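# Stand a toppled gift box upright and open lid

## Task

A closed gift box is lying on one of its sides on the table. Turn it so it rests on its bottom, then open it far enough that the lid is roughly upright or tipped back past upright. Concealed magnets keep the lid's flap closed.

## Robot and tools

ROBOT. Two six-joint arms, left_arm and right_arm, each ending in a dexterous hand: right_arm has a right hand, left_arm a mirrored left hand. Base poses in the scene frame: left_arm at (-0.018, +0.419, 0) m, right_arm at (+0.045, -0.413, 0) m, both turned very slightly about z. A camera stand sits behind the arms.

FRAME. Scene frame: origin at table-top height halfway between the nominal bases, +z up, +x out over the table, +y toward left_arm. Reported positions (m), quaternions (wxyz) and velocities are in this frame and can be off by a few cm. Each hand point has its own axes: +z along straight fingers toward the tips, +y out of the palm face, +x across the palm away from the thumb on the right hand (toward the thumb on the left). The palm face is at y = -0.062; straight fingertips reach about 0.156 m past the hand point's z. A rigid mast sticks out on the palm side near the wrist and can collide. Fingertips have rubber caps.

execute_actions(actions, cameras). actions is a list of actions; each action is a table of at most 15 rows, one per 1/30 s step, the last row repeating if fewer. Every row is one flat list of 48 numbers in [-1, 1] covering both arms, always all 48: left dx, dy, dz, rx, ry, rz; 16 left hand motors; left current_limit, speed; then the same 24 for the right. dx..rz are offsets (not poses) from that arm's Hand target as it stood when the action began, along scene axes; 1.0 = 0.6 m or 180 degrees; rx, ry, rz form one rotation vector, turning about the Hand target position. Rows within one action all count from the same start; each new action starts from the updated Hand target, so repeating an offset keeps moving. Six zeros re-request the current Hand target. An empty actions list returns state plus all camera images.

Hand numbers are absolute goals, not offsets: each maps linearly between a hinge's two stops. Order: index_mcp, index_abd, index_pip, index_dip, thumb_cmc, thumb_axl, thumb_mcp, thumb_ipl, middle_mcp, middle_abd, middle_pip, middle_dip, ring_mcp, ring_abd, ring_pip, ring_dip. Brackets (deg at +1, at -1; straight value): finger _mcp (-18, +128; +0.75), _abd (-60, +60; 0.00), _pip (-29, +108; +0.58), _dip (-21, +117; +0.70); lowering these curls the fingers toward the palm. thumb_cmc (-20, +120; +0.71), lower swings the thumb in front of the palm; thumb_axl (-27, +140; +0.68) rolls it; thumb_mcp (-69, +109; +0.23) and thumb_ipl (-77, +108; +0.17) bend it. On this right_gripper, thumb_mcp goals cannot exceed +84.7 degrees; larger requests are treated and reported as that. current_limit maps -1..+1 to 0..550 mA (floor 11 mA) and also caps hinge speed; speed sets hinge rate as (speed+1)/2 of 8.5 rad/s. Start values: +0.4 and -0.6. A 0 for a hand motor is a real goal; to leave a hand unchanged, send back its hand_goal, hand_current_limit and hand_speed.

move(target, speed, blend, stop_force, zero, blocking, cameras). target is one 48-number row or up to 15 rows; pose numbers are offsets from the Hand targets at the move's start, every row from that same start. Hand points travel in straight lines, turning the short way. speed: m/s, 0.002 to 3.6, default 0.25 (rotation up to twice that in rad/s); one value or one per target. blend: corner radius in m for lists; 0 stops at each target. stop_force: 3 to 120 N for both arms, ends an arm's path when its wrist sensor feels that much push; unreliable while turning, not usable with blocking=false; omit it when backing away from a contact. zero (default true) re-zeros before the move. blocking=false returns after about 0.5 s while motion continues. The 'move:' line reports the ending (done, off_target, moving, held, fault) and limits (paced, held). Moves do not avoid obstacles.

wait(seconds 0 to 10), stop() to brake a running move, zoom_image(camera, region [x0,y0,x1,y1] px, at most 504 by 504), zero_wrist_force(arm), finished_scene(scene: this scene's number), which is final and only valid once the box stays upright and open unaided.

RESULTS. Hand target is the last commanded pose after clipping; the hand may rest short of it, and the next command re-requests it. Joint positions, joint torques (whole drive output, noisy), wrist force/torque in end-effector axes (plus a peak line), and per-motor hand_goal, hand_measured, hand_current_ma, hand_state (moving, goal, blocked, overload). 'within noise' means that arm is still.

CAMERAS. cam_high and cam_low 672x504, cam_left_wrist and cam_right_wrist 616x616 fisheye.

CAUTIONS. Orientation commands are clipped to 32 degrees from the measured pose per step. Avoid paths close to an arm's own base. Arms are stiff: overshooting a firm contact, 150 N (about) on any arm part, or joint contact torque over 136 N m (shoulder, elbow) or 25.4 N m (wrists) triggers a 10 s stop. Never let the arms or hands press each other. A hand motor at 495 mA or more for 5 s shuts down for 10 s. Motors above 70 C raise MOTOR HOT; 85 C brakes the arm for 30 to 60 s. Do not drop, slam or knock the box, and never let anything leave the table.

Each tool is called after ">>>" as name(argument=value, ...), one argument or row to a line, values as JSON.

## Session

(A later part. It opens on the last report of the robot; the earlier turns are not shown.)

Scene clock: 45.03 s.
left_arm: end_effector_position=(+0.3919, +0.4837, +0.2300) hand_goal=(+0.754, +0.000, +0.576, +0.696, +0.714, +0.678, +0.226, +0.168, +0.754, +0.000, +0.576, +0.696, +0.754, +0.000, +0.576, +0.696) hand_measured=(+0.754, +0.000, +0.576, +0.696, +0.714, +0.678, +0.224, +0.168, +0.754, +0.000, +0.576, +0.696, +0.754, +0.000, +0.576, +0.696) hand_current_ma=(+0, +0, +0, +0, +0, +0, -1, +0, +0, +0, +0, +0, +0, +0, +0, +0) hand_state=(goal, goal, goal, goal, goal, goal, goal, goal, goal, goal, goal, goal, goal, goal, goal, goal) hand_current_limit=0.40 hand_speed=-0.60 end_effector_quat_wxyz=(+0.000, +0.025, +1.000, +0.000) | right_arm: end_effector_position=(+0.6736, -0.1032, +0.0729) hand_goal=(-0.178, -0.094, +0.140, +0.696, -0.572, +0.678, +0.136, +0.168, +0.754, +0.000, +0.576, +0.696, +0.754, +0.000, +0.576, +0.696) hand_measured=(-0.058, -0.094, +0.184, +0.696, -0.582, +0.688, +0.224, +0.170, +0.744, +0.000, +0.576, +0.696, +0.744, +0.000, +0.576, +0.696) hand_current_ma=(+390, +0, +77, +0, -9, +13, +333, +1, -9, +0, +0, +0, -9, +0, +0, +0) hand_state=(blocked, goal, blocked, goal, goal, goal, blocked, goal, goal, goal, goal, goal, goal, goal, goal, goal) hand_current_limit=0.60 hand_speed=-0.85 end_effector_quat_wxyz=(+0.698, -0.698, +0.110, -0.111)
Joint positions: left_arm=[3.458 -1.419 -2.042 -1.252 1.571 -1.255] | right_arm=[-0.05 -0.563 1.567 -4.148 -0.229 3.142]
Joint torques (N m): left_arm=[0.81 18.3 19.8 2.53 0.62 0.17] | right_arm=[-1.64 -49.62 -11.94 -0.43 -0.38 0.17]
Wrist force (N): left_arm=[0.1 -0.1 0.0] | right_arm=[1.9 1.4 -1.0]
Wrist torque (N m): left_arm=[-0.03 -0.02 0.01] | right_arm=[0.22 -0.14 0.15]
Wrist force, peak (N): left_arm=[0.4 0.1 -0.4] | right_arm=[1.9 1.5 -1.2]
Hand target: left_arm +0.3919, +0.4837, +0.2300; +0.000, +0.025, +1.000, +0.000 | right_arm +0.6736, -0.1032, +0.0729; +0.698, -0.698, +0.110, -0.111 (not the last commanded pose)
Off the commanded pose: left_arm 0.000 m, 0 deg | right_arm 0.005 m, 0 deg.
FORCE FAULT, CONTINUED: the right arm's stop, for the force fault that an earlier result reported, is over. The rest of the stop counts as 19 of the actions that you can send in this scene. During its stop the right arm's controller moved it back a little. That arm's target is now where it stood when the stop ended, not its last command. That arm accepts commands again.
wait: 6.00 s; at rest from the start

>>> move(
  target=[
    [0,0,0,0,0,0,0.754,0.0,0.576,0.696,0.714,0.678,0.226,0.168,0.754,0.0,0.576,0.696,0.754,0.0,0.576,0.696,0.4,-0.6, -0.0195,0.0062,0.0560,0,0,0,-0.178,-0.095,0.139,0.696,-0.5714,0.678,0.135,0.168,0.754,0.0,0.576,0.696,0.754,0.0,0.576,0.696,0.6,-0.85],
    [0,0,0,0,0,0,0.754,0.0,0.576,0.696,0.714,0.678,0.226,0.168,0.754,0.0,0.576,0.696,0.754,0.0,0.576,0.696,0.4,-0.6, -0.0350,0.0110,0.0927,0.0172,0.0528,0,-0.178,-0.095,0.139,0.696,-0.5714,0.678,0.135,0.168,0.754,0.0,0.576,0.696,0.754,0.0,0.576,0.696,0.6,-0.85],
    [0,0,0,0,0,0,0.754,0.0,0.576,0.696,0.714,0.678,0.226,0.168,0.754,0.0,0.576,0.696,0.754,0.0,0.576,0.696,0.4,-0.6, -0.0610,0.0195,0.1177,0.0343,0.1057,0,-0.178,-0.095,0.139,0.696,-0.5714,0.678,0.135,0.168,0.754,0.0,0.576,0.696,0.754,0.0,0.576,0.696,0.6,-0.85],
    [0,0,0,0,0,0,0.754,0.0,0.576,0.696,0.714,0.678,0.226,0.168,0.754,0.0,0.576,0.696,0.754,0.0,0.576,0.696,0.4,-0.6, -0.1003,0.0323,0.1345,0.0429,0.1321,0,-0.178,-0.095,0.139,0.696,-0.5714,0.678,0.135,0.168,0.754,0.0,0.576,0.696,0.754,0.0,0.576,0.696,0.6,-0.85],
  ],
  speed=0.08,
  blend=0.01,
  cameras=["all"],
)

>>> zoom_image(
  camera="cam_low",
  region=[290, 150, 420, 280],
)

>>> zoom_image(
  camera="cam_high",
  region=[220, 240, 380, 400],
)

Scene clock: 49.07 s.
left_arm: end_effector_position=(+0.3919, +0.4837, +0.2300) hand_goal=(+0.754, +0.000, +0.576, +0.696, +0.714, +0.678, +0.226, +0.168, +0.754, +0.000, +0.576, +0.696, +0.754, +0.000, +0.576, +0.696) hand_measured=(+0.754, +0.000, +0.576, +0.696, +0.714, +0.678, +0.224, +0.168, +0.754, +0.000, +0.576, +0.696, +0.754, +0.000, +0.576, +0.696) hand_current_ma=(+0, +0, +0, +0, +0, +0, -1, +0, +0, +0, +0, +0, +0, +0, +0, +0) hand_state=(goal, goal, goal, goal, goal, goal, goal, goal, goal, goal, goal, goal, goal, goal, goal, goal) hand_current_limit=0.40 hand_speed=-0.60 end_effector_quat_wxyz=(+0.000, +0.025, +1.000, +0.000) | right_arm: end_effector_position=(+0.6134, -0.0838, +0.1536) hand_goal=(-0.178, -0.094, +0.140, +0.696, -0.572, +0.678, +0.136, +0.168, +0.754, +0.000, +0.576, +0.696, +0.754, +0.000, +0.576, +0.696) hand_measured=(-0.180, -0.096, +0.142, +0.698, -0.576, +0.680, +0.140, +0.170, +0.744, +0.000, +0.576, +0.696, +0.744, +0.000, +0.576, +0.696) hand_current_ma=(+0, -1, +1, +1, -2, +1, +3, +2, -9, +0, +0, +0, -9, +0, +0, +0) hand_state=(goal, goal, goal, goal, goal, goal, goal, goal, goal, goal, goal, goal, goal, goal, goal, goal) hand_current_limit=0.60 hand_speed=-0.85 end_effector_quat_wxyz=(+0.706, -0.658, +0.259, +0.043)
Joint positions: left_arm=[3.458 -1.419 -2.042 -1.252 1.571 -1.255] | right_arm=[-0.037 -0.722 1.686 -4.106 -0.242 3.578]
Joint torques (N m): left_arm=[0.03 17.72 20.11 2.56 0.65 0.09] | right_arm=[-7.52 -38 -19.69 1.06 -0.36 -2.96]
Wrist force (N): left_arm=[0.3 0.0 0.1] | right_arm=[2.8 0.9 -0.6]
Wrist torque (N m): left_arm=[-0.02 -0.03 0.02] | right_arm=[0.16 -0.20 0.31]
Wrist force, peak (N): left_arm=[0.4 0.2 -0.3] | right_arm=[3.0 0.9 -1.0]
Hand target: left_arm +0.3919, +0.4837, +0.2300; +0.000, +0.025, +1.000, +0.000 | right_arm +0.6134, -0.0839, +0.1536; +0.706, -0.658, +0.259, +0.043
Off the commanded pose: left_arm 0.000 m, 0 deg | right_arm 0.000 m, 0 deg.
move: done

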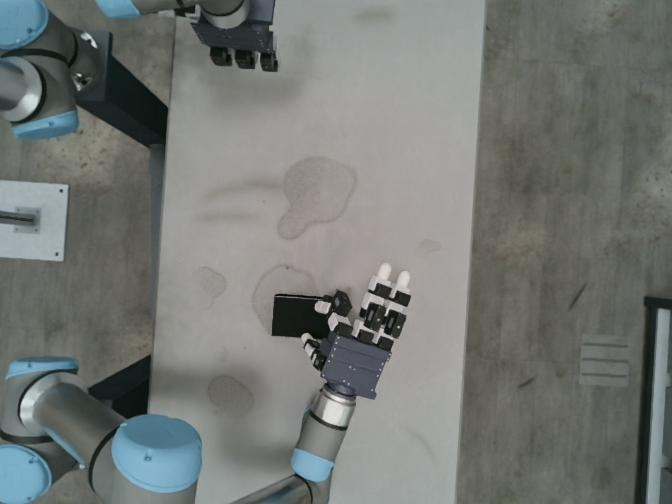

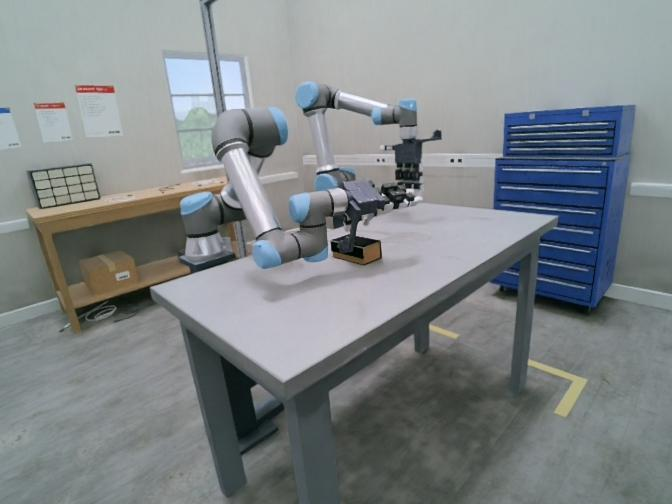

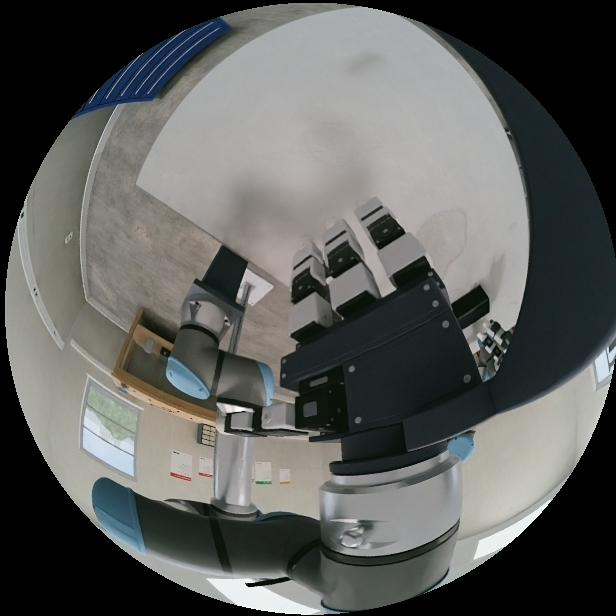

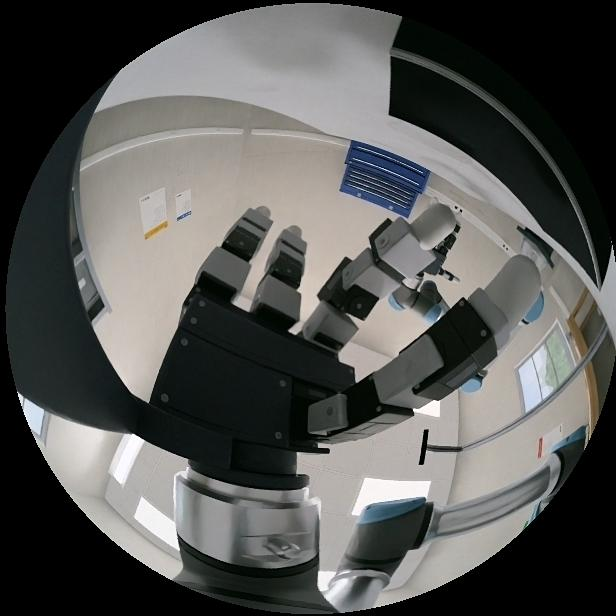

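Scaled by 3.877.

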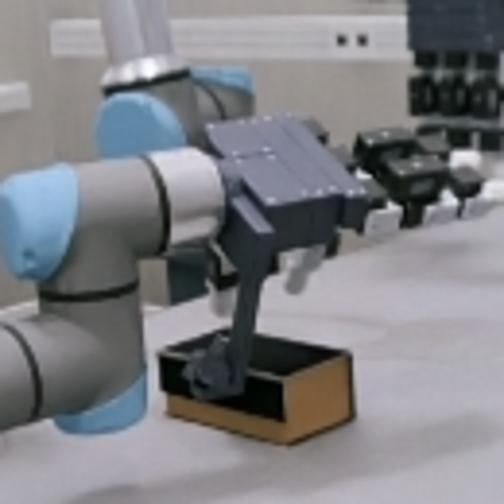

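Scaled by 3.150.

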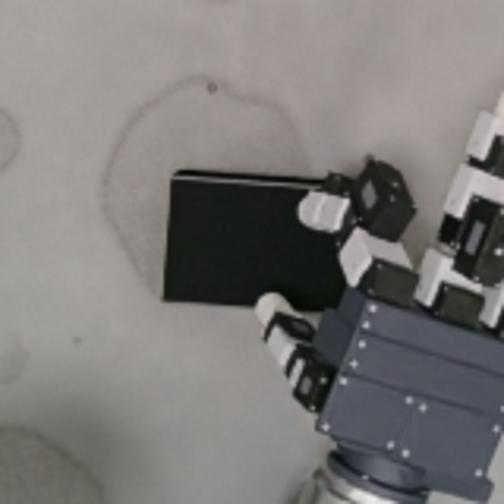

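>>> move(
  target=[
    [0,0,0,0,0,0,0.754,0.0,0.576,0.696,0.714,0.678,0.226,0.168,0.754,0.0,0.576,0.696,0.754,0.0,0.576,0.696,0.4,-0.6, -0.03,-0.05,0.20,0,0,0,0.754,0.0,0.576,0.696,0.714,0.678,0.226,0.168,0.754,0.0,0.576,0.696,0.754,0.0,0.576,0.696,0.4,-0.6],
    [0,0,0,0,0,0,0.754,0.0,0.576,0.696,0.714,0.678,0.226,0.168,0.754,0.0,0.576,0.696,0.754,0.0,0.576,0.696,0.4,-0.6, -0.189,-0.4436,0.277,-0.5089,-0.031,0.1867,0.754,0.0,0.576,-0.609,0.714,0.678,0.226,0.168,0.754,0.0,0.576,-0.609,0.754,0.0,0.576,-0.609,0.4,-0.6],
  ],
  speed=0.35,
  blend=0.03,
  cameras=["all"],
)

>>> zoom_image(
  camera="cam_high",
  region=[230, 260, 390, 380],
)

>>> zoom_image(
  camera="cam_low",
  region=[310, 210, 410, 280],
)

Scene clock: 58.00 s.
left_arm: end_effector_position=(+0.3919, +0.4837, +0.2300) hand_goal=(+0.754, +0.000, +0.576, +0.696, +0.714, +0.678, +0.226, +0.168, +0.754, +0.000, +0.576, +0.696, +0.754, +0.000, +0.576, +0.696) hand_measured=(+0.754, +0.000, +0.576, +0.696, +0.714, +0.678, +0.224, +0.168, +0.754, +0.000, +0.576, +0.696, +0.754, +0.000, +0.576, +0.696) hand_current_ma=(+0, +0, +0, +0, +0, +0, -1, +0, +0, +0, +0, +0, +0, +0, +0, +0) hand_state=(goal, goal, goal, goal, goal, goal, goal, goal, goal, goal, goal, goal, goal, goal, goal, goal) hand_current_limit=0.40 hand_speed=-0.60 end_effector_quat_wxyz=(+0.000, +0.025, +1.000, +0.000) | right_arm: end_effector_position=(+0.5000, -0.3500, +0.3198) hand_goal=(+0.754, +0.000, +0.576, -0.608, +0.714, +0.678, +0.226, +0.168, +0.754, +0.000, +0.576, -0.608, +0.754, +0.000, +0.576, -0.608) hand_measured=(+0.750, -0.004, +0.574, -0.604, +0.712, +0.680, +0.224, +0.168, +0.750, +0.000, +0.576, -0.604, +0.750, +0.000, +0.576, -0.604) hand_current_ma=(-3, -1, -1, +2, -1, +1, -2, +0, -3, +0, +0, +2, -3, +0, +0, +2) hand_state=(goal, goal, goal, goal, goal, goal, goal, goal, goal, goal, goal, goal, goal, goal, goal, goal) hand_current_limit=0.40 hand_speed=-0.60 end_effector_quat_wxyz=(+0.000, +1.000, +0.000, +0.000)
Joint positions: left_arm=[3.458 -1.419 -2.042 -1.252 1.571 -1.255] | right_arm=[0.066 -1.59 1.687 -1.668 -1.571 1.601]
Joint torques (N m): left_arm=[0.24 18.24 20.35 2.56 0.87 0.25] | right_arm=[-14.27 -13.42 -29.32 -0.5 -3.45 2.91]
Wrist force (N): left_arm=[0.2 -0.2 -0.3] | right_arm=[0.0 -0.1 -0.2]
Wrist torque (N m): left_arm=[-0.01 -0.03 0.03] | right_arm=[0.01 0.00 -0.12]
Wrist force, peak (N): left_arm=[0.3 -0.6 -0.1] | right_arm=[3.6 3.5 -0.3]
Hand target: left_arm +0.3919, +0.4837, +0.2300; +0.000, +0.025, +1.000, +0.000 | right_arm +0.5000, -0.3500, +0.3198; +0.000, +1.000, +0.000, +0.000
Off the commanded pose: left_arm 0.000 m, 0 deg | right_arm 0.000 m, 0 deg.
move: done

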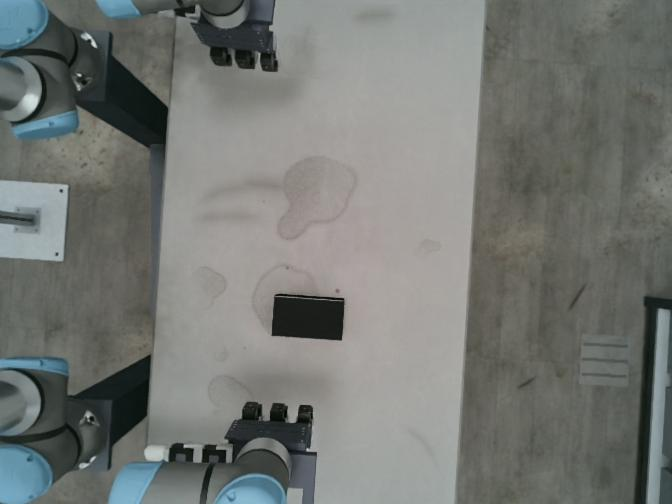

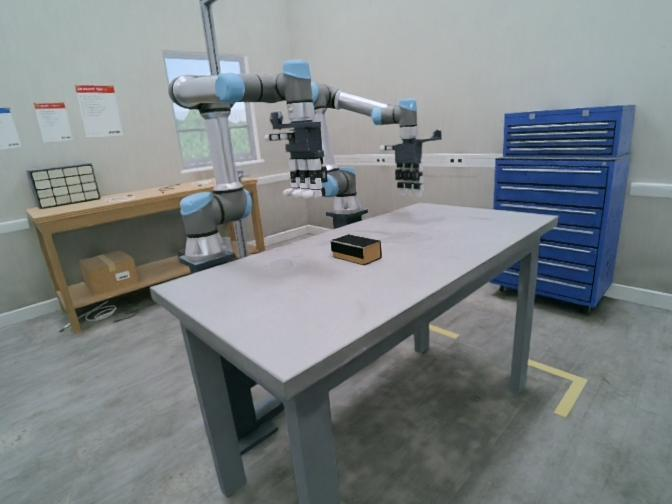

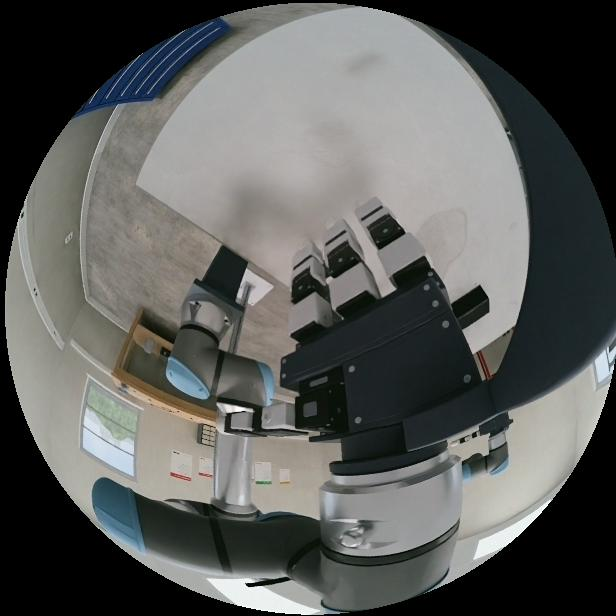

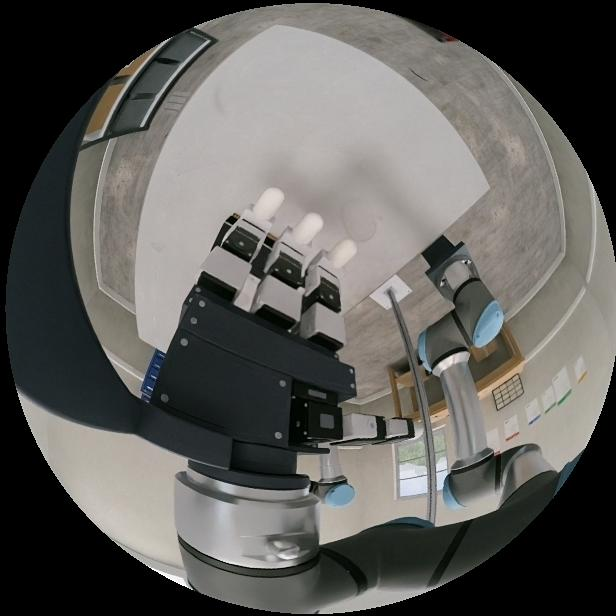

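Scaled by 3.150.

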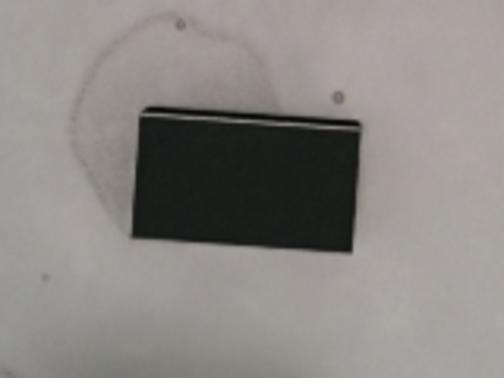

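Scaled by 5.040.

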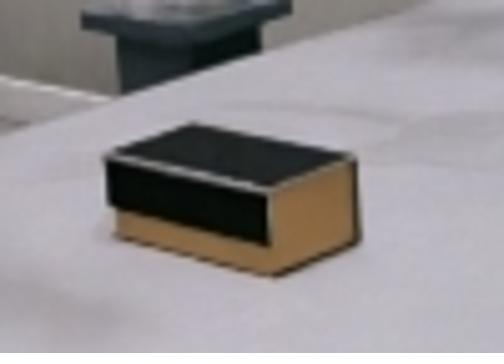

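>>> move(
  target=[
    [0,0,0,0,0,0,0.754,0.0,0.576,0.696,0.714,0.678,0.226,0.168,0.754,0.0,0.576,0.696,0.754,0.0,0.576,0.696,0.4,-0.6, 0.06,0.05,0,0,0,0.5,0.754,0.0,0.576,-0.609,0.714,0.678,0.226,0.168,0.754,0.0,0.576,-0.609,0.754,0.0,0.576,-0.609,0.4,-0.6],
    [0,0,0,0,0,0,0.754,0.0,0.576,0.696,0.714,0.678,0.226,0.168,0.754,0.0,0.576,0.696,0.754,0.0,0.576,0.696,0.4,-0.6, 0.1167,0.25,-0.2,0,0,0.999,0.754,0.0,0.576,-0.609,0.714,0.678,0.226,0.168,0.754,0.0,0.576,-0.609,0.754,0.0,0.576,-0.609,0.4,-0.6],
  ],
  speed=0.5,
  blend=0.03,
  cameras=["all"],
)

>>> zoom_image(
  camera="cam_high",
  region=[220, 260, 420, 460],
)

>>> zoom_image(
  camera="cam_low",
  region=[290, 150, 420, 280],
)

>>> zoom_image(
  camera="cam_right_wrist",
  region=[160, 60, 460, 360],
)

Scene clock: 62.90 s.
left_arm: end_effector_position=(+0.3919, +0.4837, +0.2300) hand_goal=(+0.754, +0.000, +0.576, +0.696, +0.714, +0.678, +0.226, +0.168, +0.754, +0.000, +0.576, +0.696, +0.754, +0.000, +0.576, +0.696) hand_measured=(+0.754, +0.000, +0.576, +0.696, +0.714, +0.678, +0.224, +0.168, +0.754, +0.000, +0.576, +0.696, +0.754, +0.000, +0.576, +0.696) hand_current_ma=(+0, +0, +0, +0, +0, +0, -1, +0, +0, +0, +0, +0, +0, +0, +0, +0) hand_state=(goal, goal, goal, goal, goal, goal, goal, goal, goal, goal, goal, goal, goal, goal, goal, goal) hand_current_limit=0.40 hand_speed=-0.60 end_effector_quat_wxyz=(+0.000, +0.025, +1.000, +0.000) | right_arm: end_effector_position=(+0.5701, -0.2000, +0.1998) hand_goal=(+0.754, +0.000, +0.576, -0.608, +0.714, +0.678, +0.226, +0.168, +0.754, +0.000, +0.576, -0.608, +0.754, +0.000, +0.576, -0.608) hand_measured=(+0.750, -0.004, +0.574, -0.604, +0.712, +0.680, +0.224, +0.168, +0.750, +0.000, +0.576, -0.604, +0.750, +0.000, +0.576, -0.604) hand_current_ma=(-2, -1, -1, +2, -1, +1, -2, +0, -2, +0, +0, +2, -2, +0, +0, +2) hand_state=(goal, goal, goal, goal, goal, goal, goal, goal, goal, goal, goal, goal, goal, goal, goal, goal) hand_current_limit=0.40 hand_speed=-0.60 end_effector_quat_wxyz=(+0.000, +0.001, +1.000, +0.000)
Joint positions: left_arm=[3.458 -1.419 -2.042 -1.252 1.571 -1.255] | right_arm=[0.025 -1.474 1.883 -1.98 -1.571 -1.579]
Joint torques (N m): left_arm=[0.58 18.32 20.68 2.61 0.86 0.14] | right_arm=[-13.83 -27.27 -14.96 -0.95 1.68 -2.44]
Wrist force (N): left_arm=[-0.1 0.0 0.0] | right_arm=[0.4 -0.1 -0.3]
Wrist torque (N m): left_arm=[0.00 0.01 -0.01] | right_arm=[0.03 -0.05 -0.11]
Wrist force, peak (N): left_arm=[0.1 -0.5 -0.3] | right_arm=[0.9 -0.1 -0.3]
Hand target: left_arm +0.3919, +0.4837, +0.2300; +0.000, +0.025, +1.000, +0.000 | right_arm +0.5700, -0.2000, +0.1998; +0.000, +0.001, +1.000, +0.000
Off the commanded pose: left_arm 0.000 m, 0 deg | right_arm 0.000 m, 0 deg.
move: done

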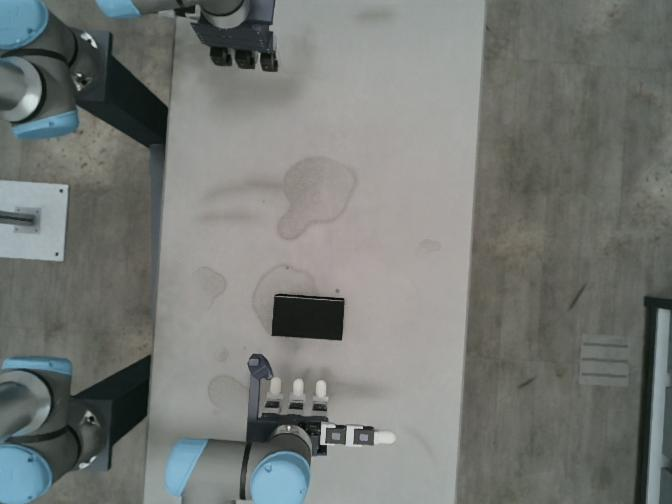

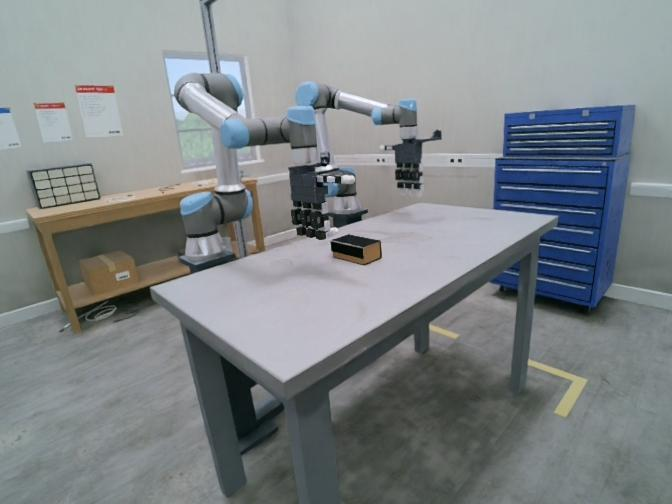

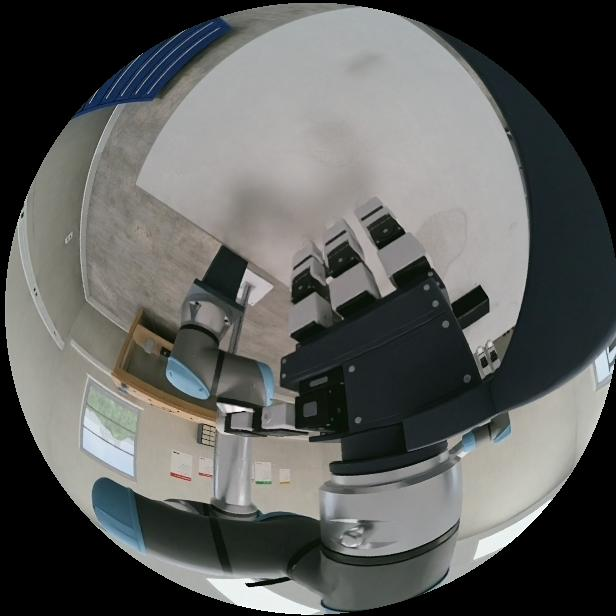

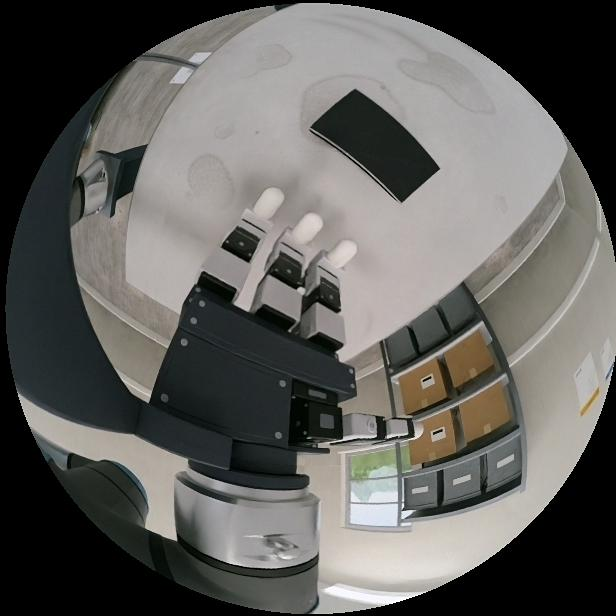

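Scaled by 2.520.

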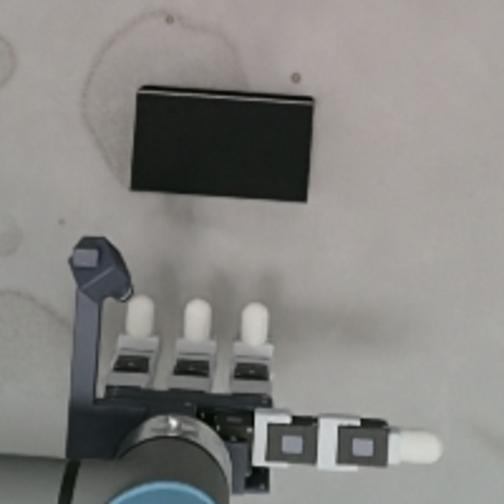

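Scaled by 3.877.

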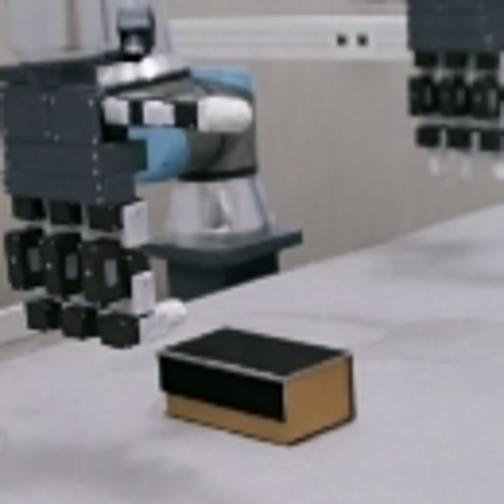

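Scaled by 1.680 from the camera's 616x616 image, which has a finer 880x880 frame.

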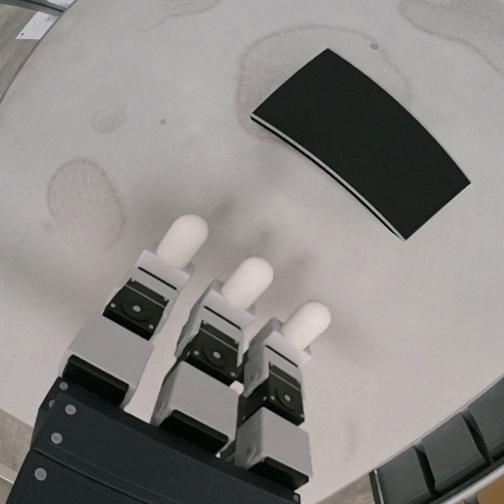

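>>> move(
  target=[
    [0.2343,-0.7312,-0.1383,0.0444,0,0.0159,0.754,0.0,0.576,0.696,0.714,0.678,0.226,0.168,0.754,0.0,0.576,0.696,0.754,0.0,0.576,0.696,0.75,-0.6, 0.0142,0,-0.1417,0,0,0,0.754,0.0,0.576,-0.536,0.714,0.678,0.226,0.168,0.754,0.0,0.576,-0.536,0.754,0.0,0.576,-0.536,0.4,-0.6],
  ],
  speed=0.35,
  cameras=["all"],
)

>>> zoom_image(
  camera="cam_high",
  region=[220, 220, 420, 420],
)

>>> zoom_image(
  camera="cam_low",
  region=[290, 150, 420, 280],
)

Scene clock: 69.33 s.
left_arm: end_effector_position=(+0.5325, +0.0450, +0.1470) hand_goal=(+0.754, +0.000, +0.576, +0.696, +0.714, +0.678, +0.226, +0.168, +0.754, +0.000, +0.576, +0.696, +0.754, +0.000, +0.576, +0.696) hand_measured=(+0.754, +0.000, +0.576, +0.696, +0.714, +0.678, +0.224, +0.168, +0.754, +0.000, +0.576, +0.696, +0.754, +0.000, +0.576, +0.696) hand_current_ma=(+0, +0, +0, +0, +0, +0, -1, +0, +0, +0, +0, +0, +0, +0, +0, +0) hand_state=(goal, goal, goal, goal, goal, goal, goal, goal, goal, goal, goal, goal, goal, goal, goal, goal) hand_current_limit=0.75 hand_speed=-0.60 end_effector_quat_wxyz=(-0.002, +0.000, +0.998, +0.070) | right_arm: end_effector_position=(+0.5785, -0.2000, +0.1147) hand_goal=(+0.754, +0.000, +0.576, -0.536, +0.714, +0.678, +0.226, +0.168, +0.754, +0.000, +0.576, -0.536, +0.754, +0.000, +0.576, -0.536) hand_measured=(+0.750, -0.004, +0.574, -0.538, +0.712, +0.680, +0.224, +0.168, +0.750, +0.000, +0.576, -0.538, +0.750, +0.000, +0.576, -0.538) hand_current_ma=(-2, -1, -1, -1, -1, +1, -2, +0, -2, +0, +0, -1, -2, +0, +0, -1) hand_state=(goal, goal, goal, goal, goal, goal, goal, goal, goal, goal, goal, goal, goal, goal, goal, goal) hand_current_limit=0.40 hand_speed=-0.60 end_effector_quat_wxyz=(+0.000, +0.001, +1.000, +0.000)
Joint positions: left_arm=[2.663 -2.261 -1.193 -1.332 1.689 -2.104] | right_arm=[0.025 -1.348 1.984 -2.206 -1.571 -1.579]
Joint torques (N m): left_arm=[-2.17 40.37 30.35 1.15 -2.05 -1.16] | right_arm=[11.31 -41.47 -27.47 -1.22 -0.97 2.56]
Wrist force (N): left_arm=[0.3 0.2 -0.1] | right_arm=[0.2 0.0 -0.3]
Wrist torque (N m): left_arm=[0.01 -0.01 -0.06] | right_arm=[0.03 -0.03 -0.09]
Wrist force, peak (N): left_arm=[-0.6 -3.1 0.3] | right_arm=[0.6 -0.1 -0.8]
Hand target: left_arm +0.5325, +0.0450, +0.1470; -0.002, +0.000, +0.998, +0.070 | right_arm +0.5786, -0.2000, +0.1148; +0.000, +0.001, +1.000, +0.000
Off the commanded pose: left_arm 0.000 m, 0 deg | right_arm 0.000 m, 0 deg.
move: done

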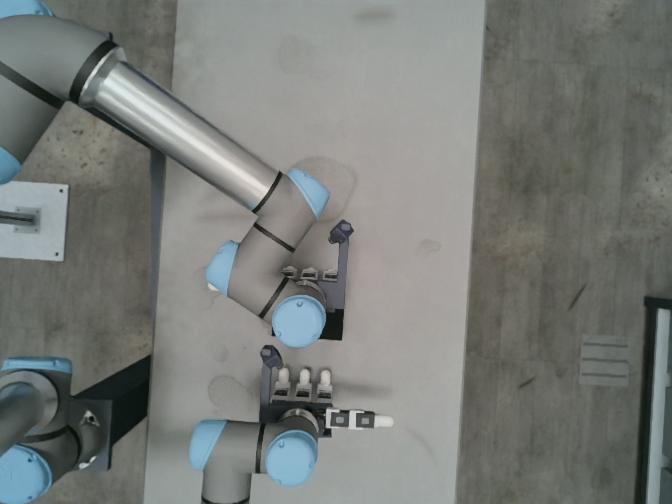

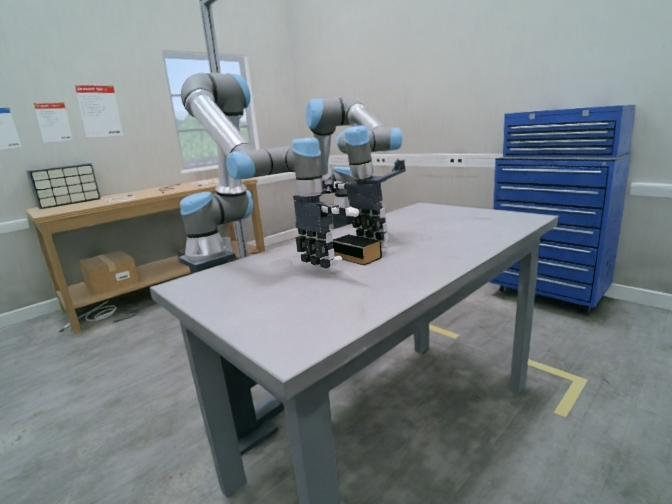

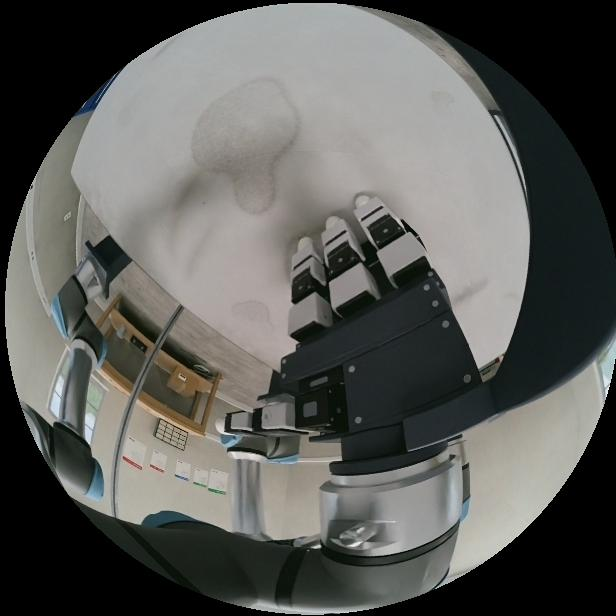

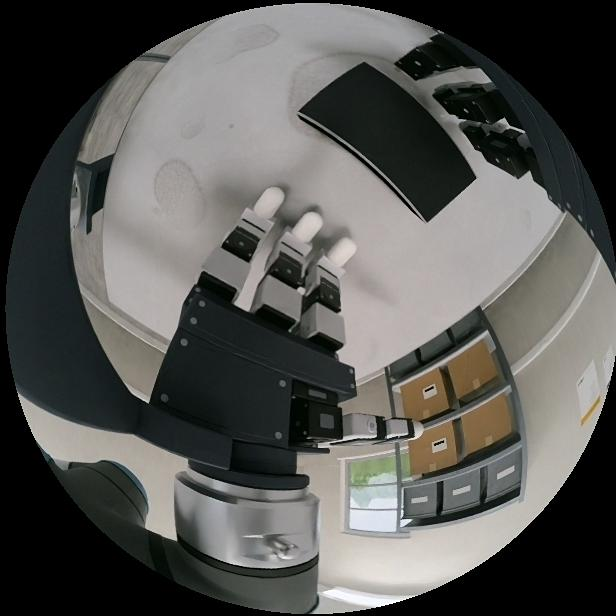

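Scaled by 2.520.

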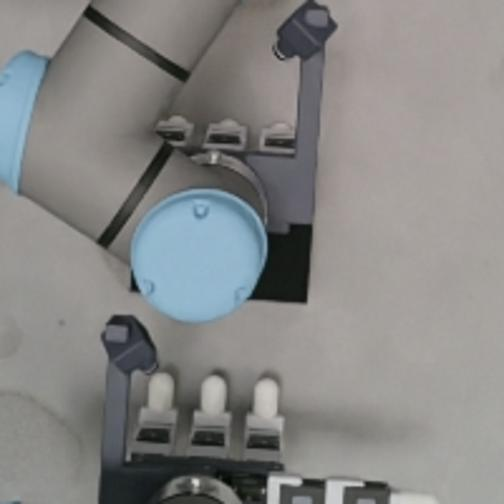

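Scaled by 3.877.

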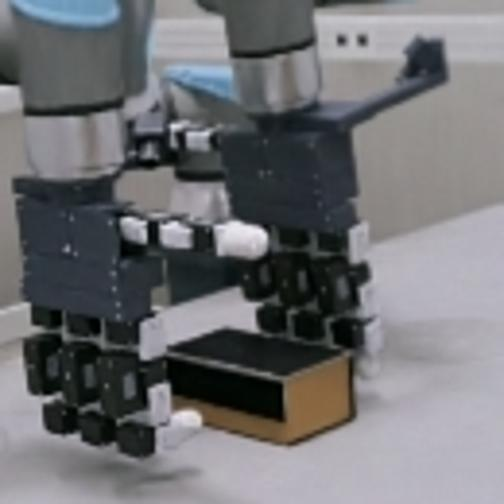

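>>> move(
  target=[0,0,0,0,0,0,0.754,0.0,0.576,0.696,0.714,0.678,0.226,0.168,0.754,0.0,0.576,0.696,0.754,0.0,0.576,0.696,0.75,-0.6, 0,0,-0.09,0,0,0,0.754,0.0,0.576,-0.536,0.714,0.678,0.226,0.168,0.754,0.0,0.576,-0.536,0.754,0.0,0.576,-0.536,0.4,-0.6],
  speed=0.03,
  stop_force=4,
  cameras=["cam_low"],
)

>>> zoom_image(
  camera="cam_low",
  region=[290, 150, 420, 280],
)

Scene clock: 71.50 s.
left_arm: end_effector_position=(+0.5325, +0.0450, +0.1470) hand_goal=(+0.754, +0.000, +0.576, +0.696, +0.714, +0.678, +0.226, +0.168, +0.754, +0.000, +0.576, +0.696, +0.754, +0.000, +0.576, +0.696) hand_measured=(+0.754, +0.000, +0.576, +0.696, +0.714, +0.678, +0.224, +0.168, +0.754, +0.000, +0.576, +0.696, +0.754, +0.000, +0.576, +0.696) hand_current_ma=(+0, +0, +0, +0, +0, +0, -1, +0, +0, +0, +0, +0, +0, +0, +0, +0) hand_state=(goal, goal, goal, goal, goal, goal, goal, goal, goal, goal, goal, goal, goal, goal, goal, goal) hand_current_limit=0.75 hand_speed=-0.60 end_effector_quat_wxyz=(-0.002, +0.000, +0.998, +0.070) | right_arm: end_effector_position=(+0.5785, -0.2000, +0.0854) hand_goal=(+0.754, +0.000, +0.576, -0.536, +0.714, +0.678, +0.226, +0.168, +0.754, +0.000, +0.576, -0.536, +0.754, +0.000, +0.576, -0.536) hand_measured=(+0.752, -0.002, +0.570, -0.542, +0.712, +0.680, +0.224, +0.168, +0.754, +0.000, +0.570, -0.542, +0.754, +0.000, +0.570, -0.540) hand_current_ma=(+0, +0, -5, -4, -1, +1, -2, +0, +0, +0, -4, -4, +0, +0, -4, -3) hand_state=(goal, goal, goal, goal, goal, goal, goal, goal, goal, goal, goal, goal, goal, goal, goal, goal) hand_current_limit=0.40 hand_speed=-0.60 end_effector_quat_wxyz=(+0.000, +0.001, +1.000, +0.000)
Joint positions: left_arm=[2.663 -2.261 -1.193 -1.333 1.689 -2.104] | right_arm=[0.025 -1.301 2.016 -2.286 -1.571 -1.579]
Joint torques (N m): left_arm=[-8.54 40.11 29.99 0.86 -1.93 -1.52] | right_arm=[9.83 -26.19 -26.52 -4.63 1.34 2.34]
Wrist force (N): left_arm=[0.0 0.2 0.1] | right_arm=[0.8 0.4 -0.6]
Wrist torque (N m): left_arm=[0.00 0.02 -0.08] | right_arm=[0.04 0.00 -0.06]
Wrist force, peak (N): left_arm=[0.4 -0.1 -0.1] | right_arm=[2.0 -7.5 -14.1]
Hand target: left_arm +0.5325, +0.0450, +0.1470; -0.002, +0.000, +0.998, +0.070 | right_arm +0.5785, -0.2000, +0.0854; +0.000, +0.001, +1.000, +0.000 (not the last commanded pose)
Off the commanded pose: left_arm 0.000 m, 0 deg | right_arm 0.025 m, 0 deg.
move: contact (right_arm)
Images, in order (width x height): cam_low 672x504.

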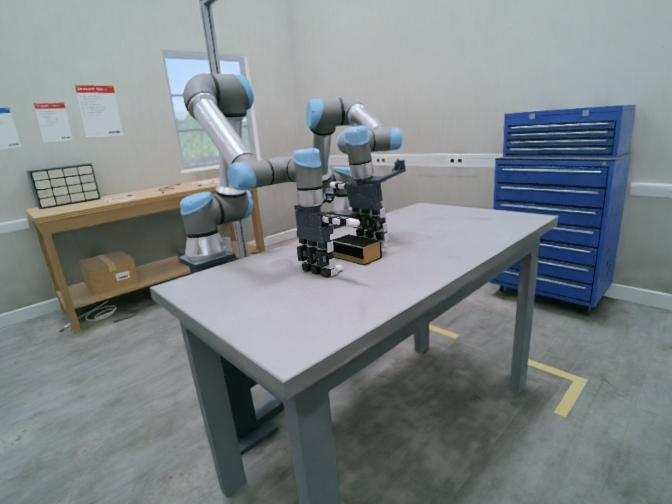

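Scaled by 3.877.

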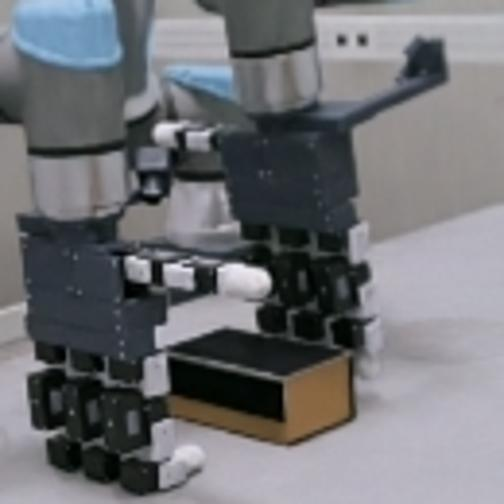

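>>> move(
  target=[0,-0.068,0,0,0,0,0.754,0.0,0.576,0.696,0.714,0.678,0.226,0.168,0.754,0.0,0.576,0.696,0.754,0.0,0.576,0.696,0.75,-0.6, 0,0.075,0.0033,0,0,0,0.754,0.0,0.576,-0.536,0.714,0.678,0.226,0.168,0.754,0.0,0.576,-0.536,0.754,0.0,0.576,-0.536,0.6,-0.6],
  speed=0.06,
  stop_force=4,
  cameras=["all"],
)

>>> zoom_image(
  camera="cam_low",
  region=[310, 190, 410, 290],
)

>>> zoom_image(
  camera="cam_right_wrist",
  region=[200, 40, 500, 340],
)

Scene clock: 73.63 s.
left_arm: end_effector_position=(+0.5324, +0.0203, +0.1470) hand_goal=(+0.754, +0.000, +0.576, +0.696, +0.714, +0.678, +0.226, +0.168, +0.754, +0.000, +0.576, +0.696, +0.754, +0.000, +0.576, +0.696) hand_measured=(+0.754, +0.000, +0.576, +0.696, +0.716, +0.678, +0.224, +0.168, +0.754, +0.000, +0.576, +0.696, +0.754, +0.000, +0.576, +0.696) hand_current_ma=(+0, +0, +0, +0, +0, +0, -1, +0, +0, +0, +0, +0, +0, +0, +0, +0) hand_state=(goal, goal, goal, goal, goal, goal, goal, goal, goal, goal, goal, goal, goal, goal, goal, goal) hand_current_limit=0.75 hand_speed=-0.60 end_effector_quat_wxyz=(-0.002, +0.000, +0.998, +0.070) | right_arm: end_effector_position=(+0.5785, -0.1728, +0.0866) hand_goal=(+0.754, +0.000, +0.576, -0.536, +0.714, +0.678, +0.226, +0.168, +0.754, +0.000, +0.576, -0.536, +0.754, +0.000, +0.576, -0.536) hand_measured=(+0.752, -0.002, +0.574, -0.538, +0.712, +0.680, +0.224, +0.168, +0.752, +0.000, +0.574, -0.538, +0.752, +0.000, +0.574, -0.538) hand_current_ma=(-1, +0, -1, -1, -1, +1, -2, +0, +0, +0, -1, -1, +0, +0, -1, -1) hand_state=(goal, goal, goal, goal, goal, goal, goal, goal, goal, goal, goal, goal, goal, goal, goal, goal) hand_current_limit=0.60 hand_speed=-0.60 end_effector_quat_wxyz=(+0.000, +0.001, +1.000, +0.000)
Joint positions: left_arm=[2.635 -2.301 -1.122 -1.366 1.687 -2.132] | right_arm=[0.078 -1.288 1.994 -2.277 -1.571 -1.526]
Joint torques (N m): left_arm=[12.99 61.61 8.49 3.91 2.62 1.22] | right_arm=[-14.28 -36.18 -10.64 -4.33 -3.12 -2.59]
Wrist force (N): left_arm=[0.2 -0.3 0.0] | right_arm=[0.3 0.0 -0.2]
Wrist torque (N m): left_arm=[-0.05 0.00 0.04] | right_arm=[0.02 -0.04 -0.12]
Wrist force, peak (N): left_arm=[0.1 -2.4 0.0] | right_arm=[0.3 2.9 -0.4]
Hand target: left_arm +0.5324, +0.0203, +0.1470; -0.002, +0.000, +0.998, +0.070 (not the last commanded pose) | right_arm +0.5785, -0.1728, +0.0866; +0.000, +0.001, +1.000, +0.000 (not the last commanded pose)
Off the commanded pose: left_arm 0.016 m, 0 deg | right_arm 0.018 m, 0 deg.
move: held (left_arm, right_arm; a check stopped the path); limits=held
pose unreachable (left arm): on one or more control steps of this call, first in action 0 (counted from 0), this arm could not follow its commanded pose, so it was not sent that pose on those steps. It may still have moved: this result reports where it is.
cause: moving toward the commanded pose would bring a part of the arm too close to another arm (a part of this arm just beyond joint 6 (wrist 3) and a part of the right arm just beyond its joint 6 (wrist 3), along the way the arms are being sent, or toward where that arm still pushes).
pose unreachable (right arm): on one or more control steps of this call, first in action 0 (counted from 0), this arm could not follow its commanded pose, so it was not sent that pose on those steps. It may still have moved: this result reports where it is.
cause: moving toward the commanded pose would bring a part of the arm too close to another arm (a part of this arm just beyond joint 6 (wrist 3) and a part of the left arm just beyond its joint 6 (wrist 3), along the way the arms are being sent, or toward where that arm still pushes).

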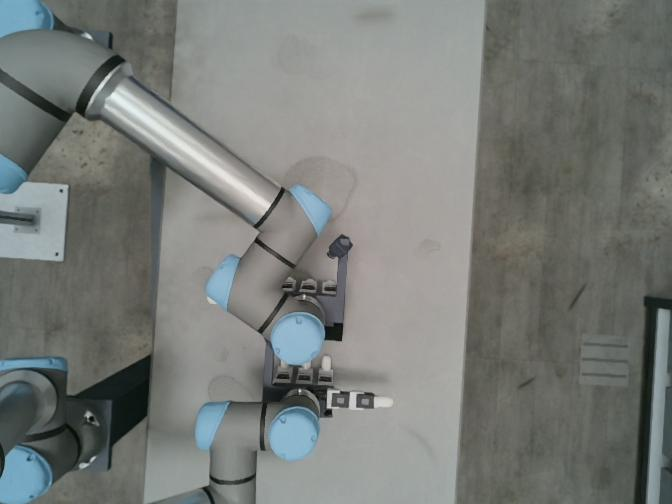

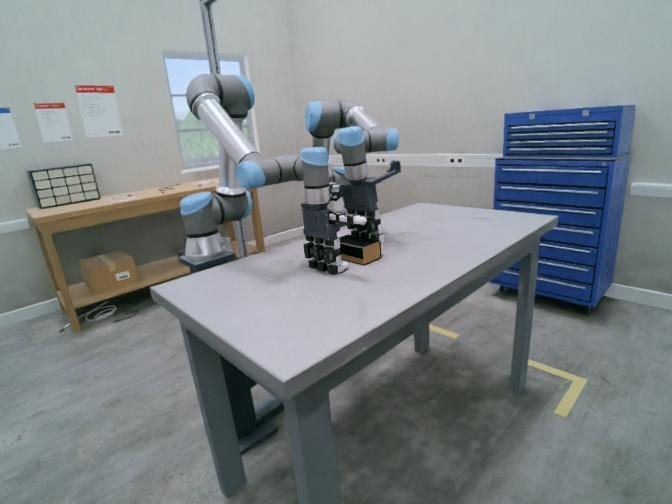

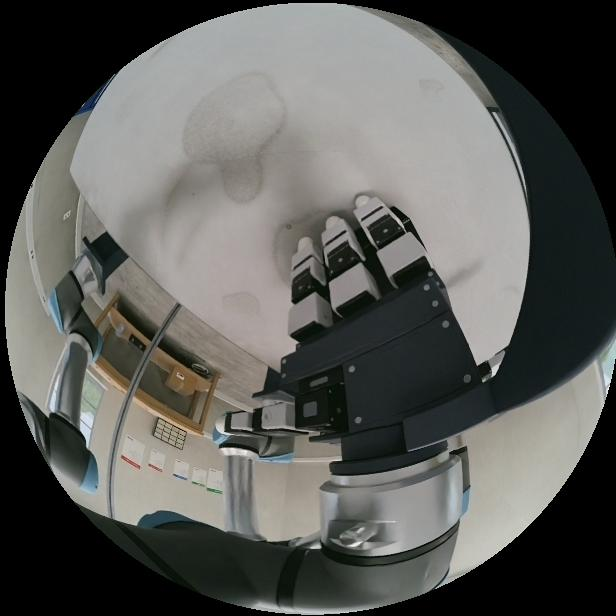

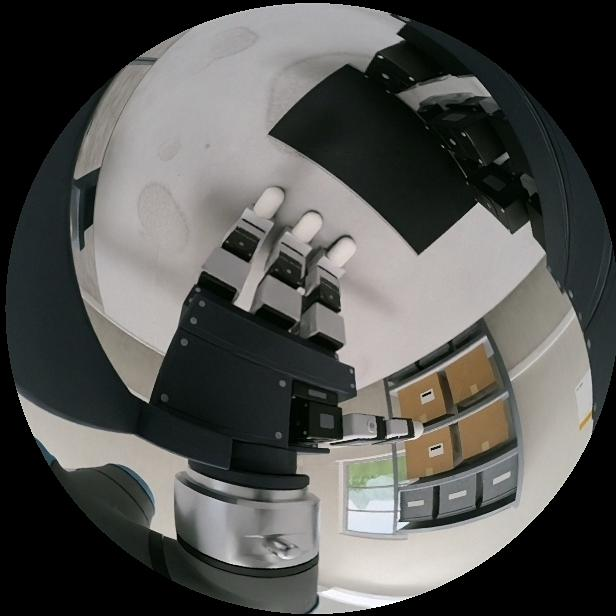

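Scaled by 5.040.

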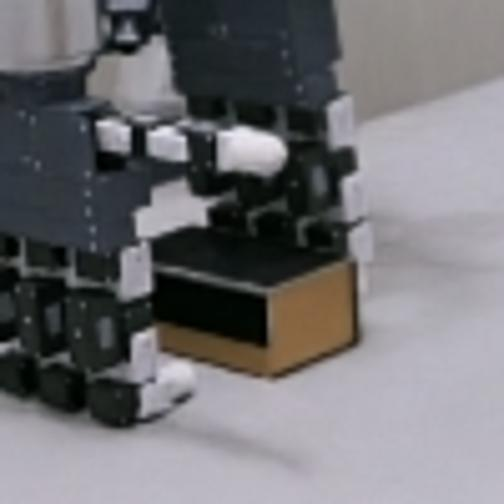

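Scaled by 1.680 from the camera's 616x616 image, which has a finer 880x880 frame.

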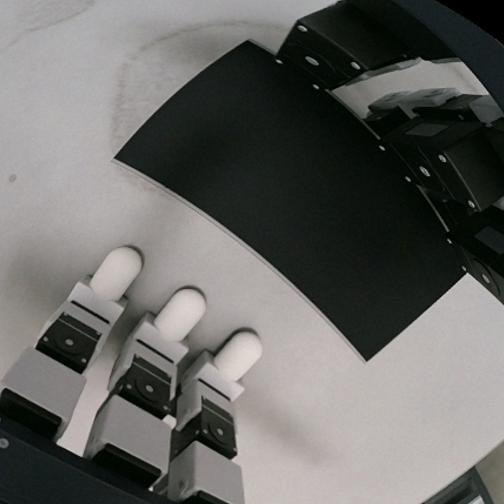

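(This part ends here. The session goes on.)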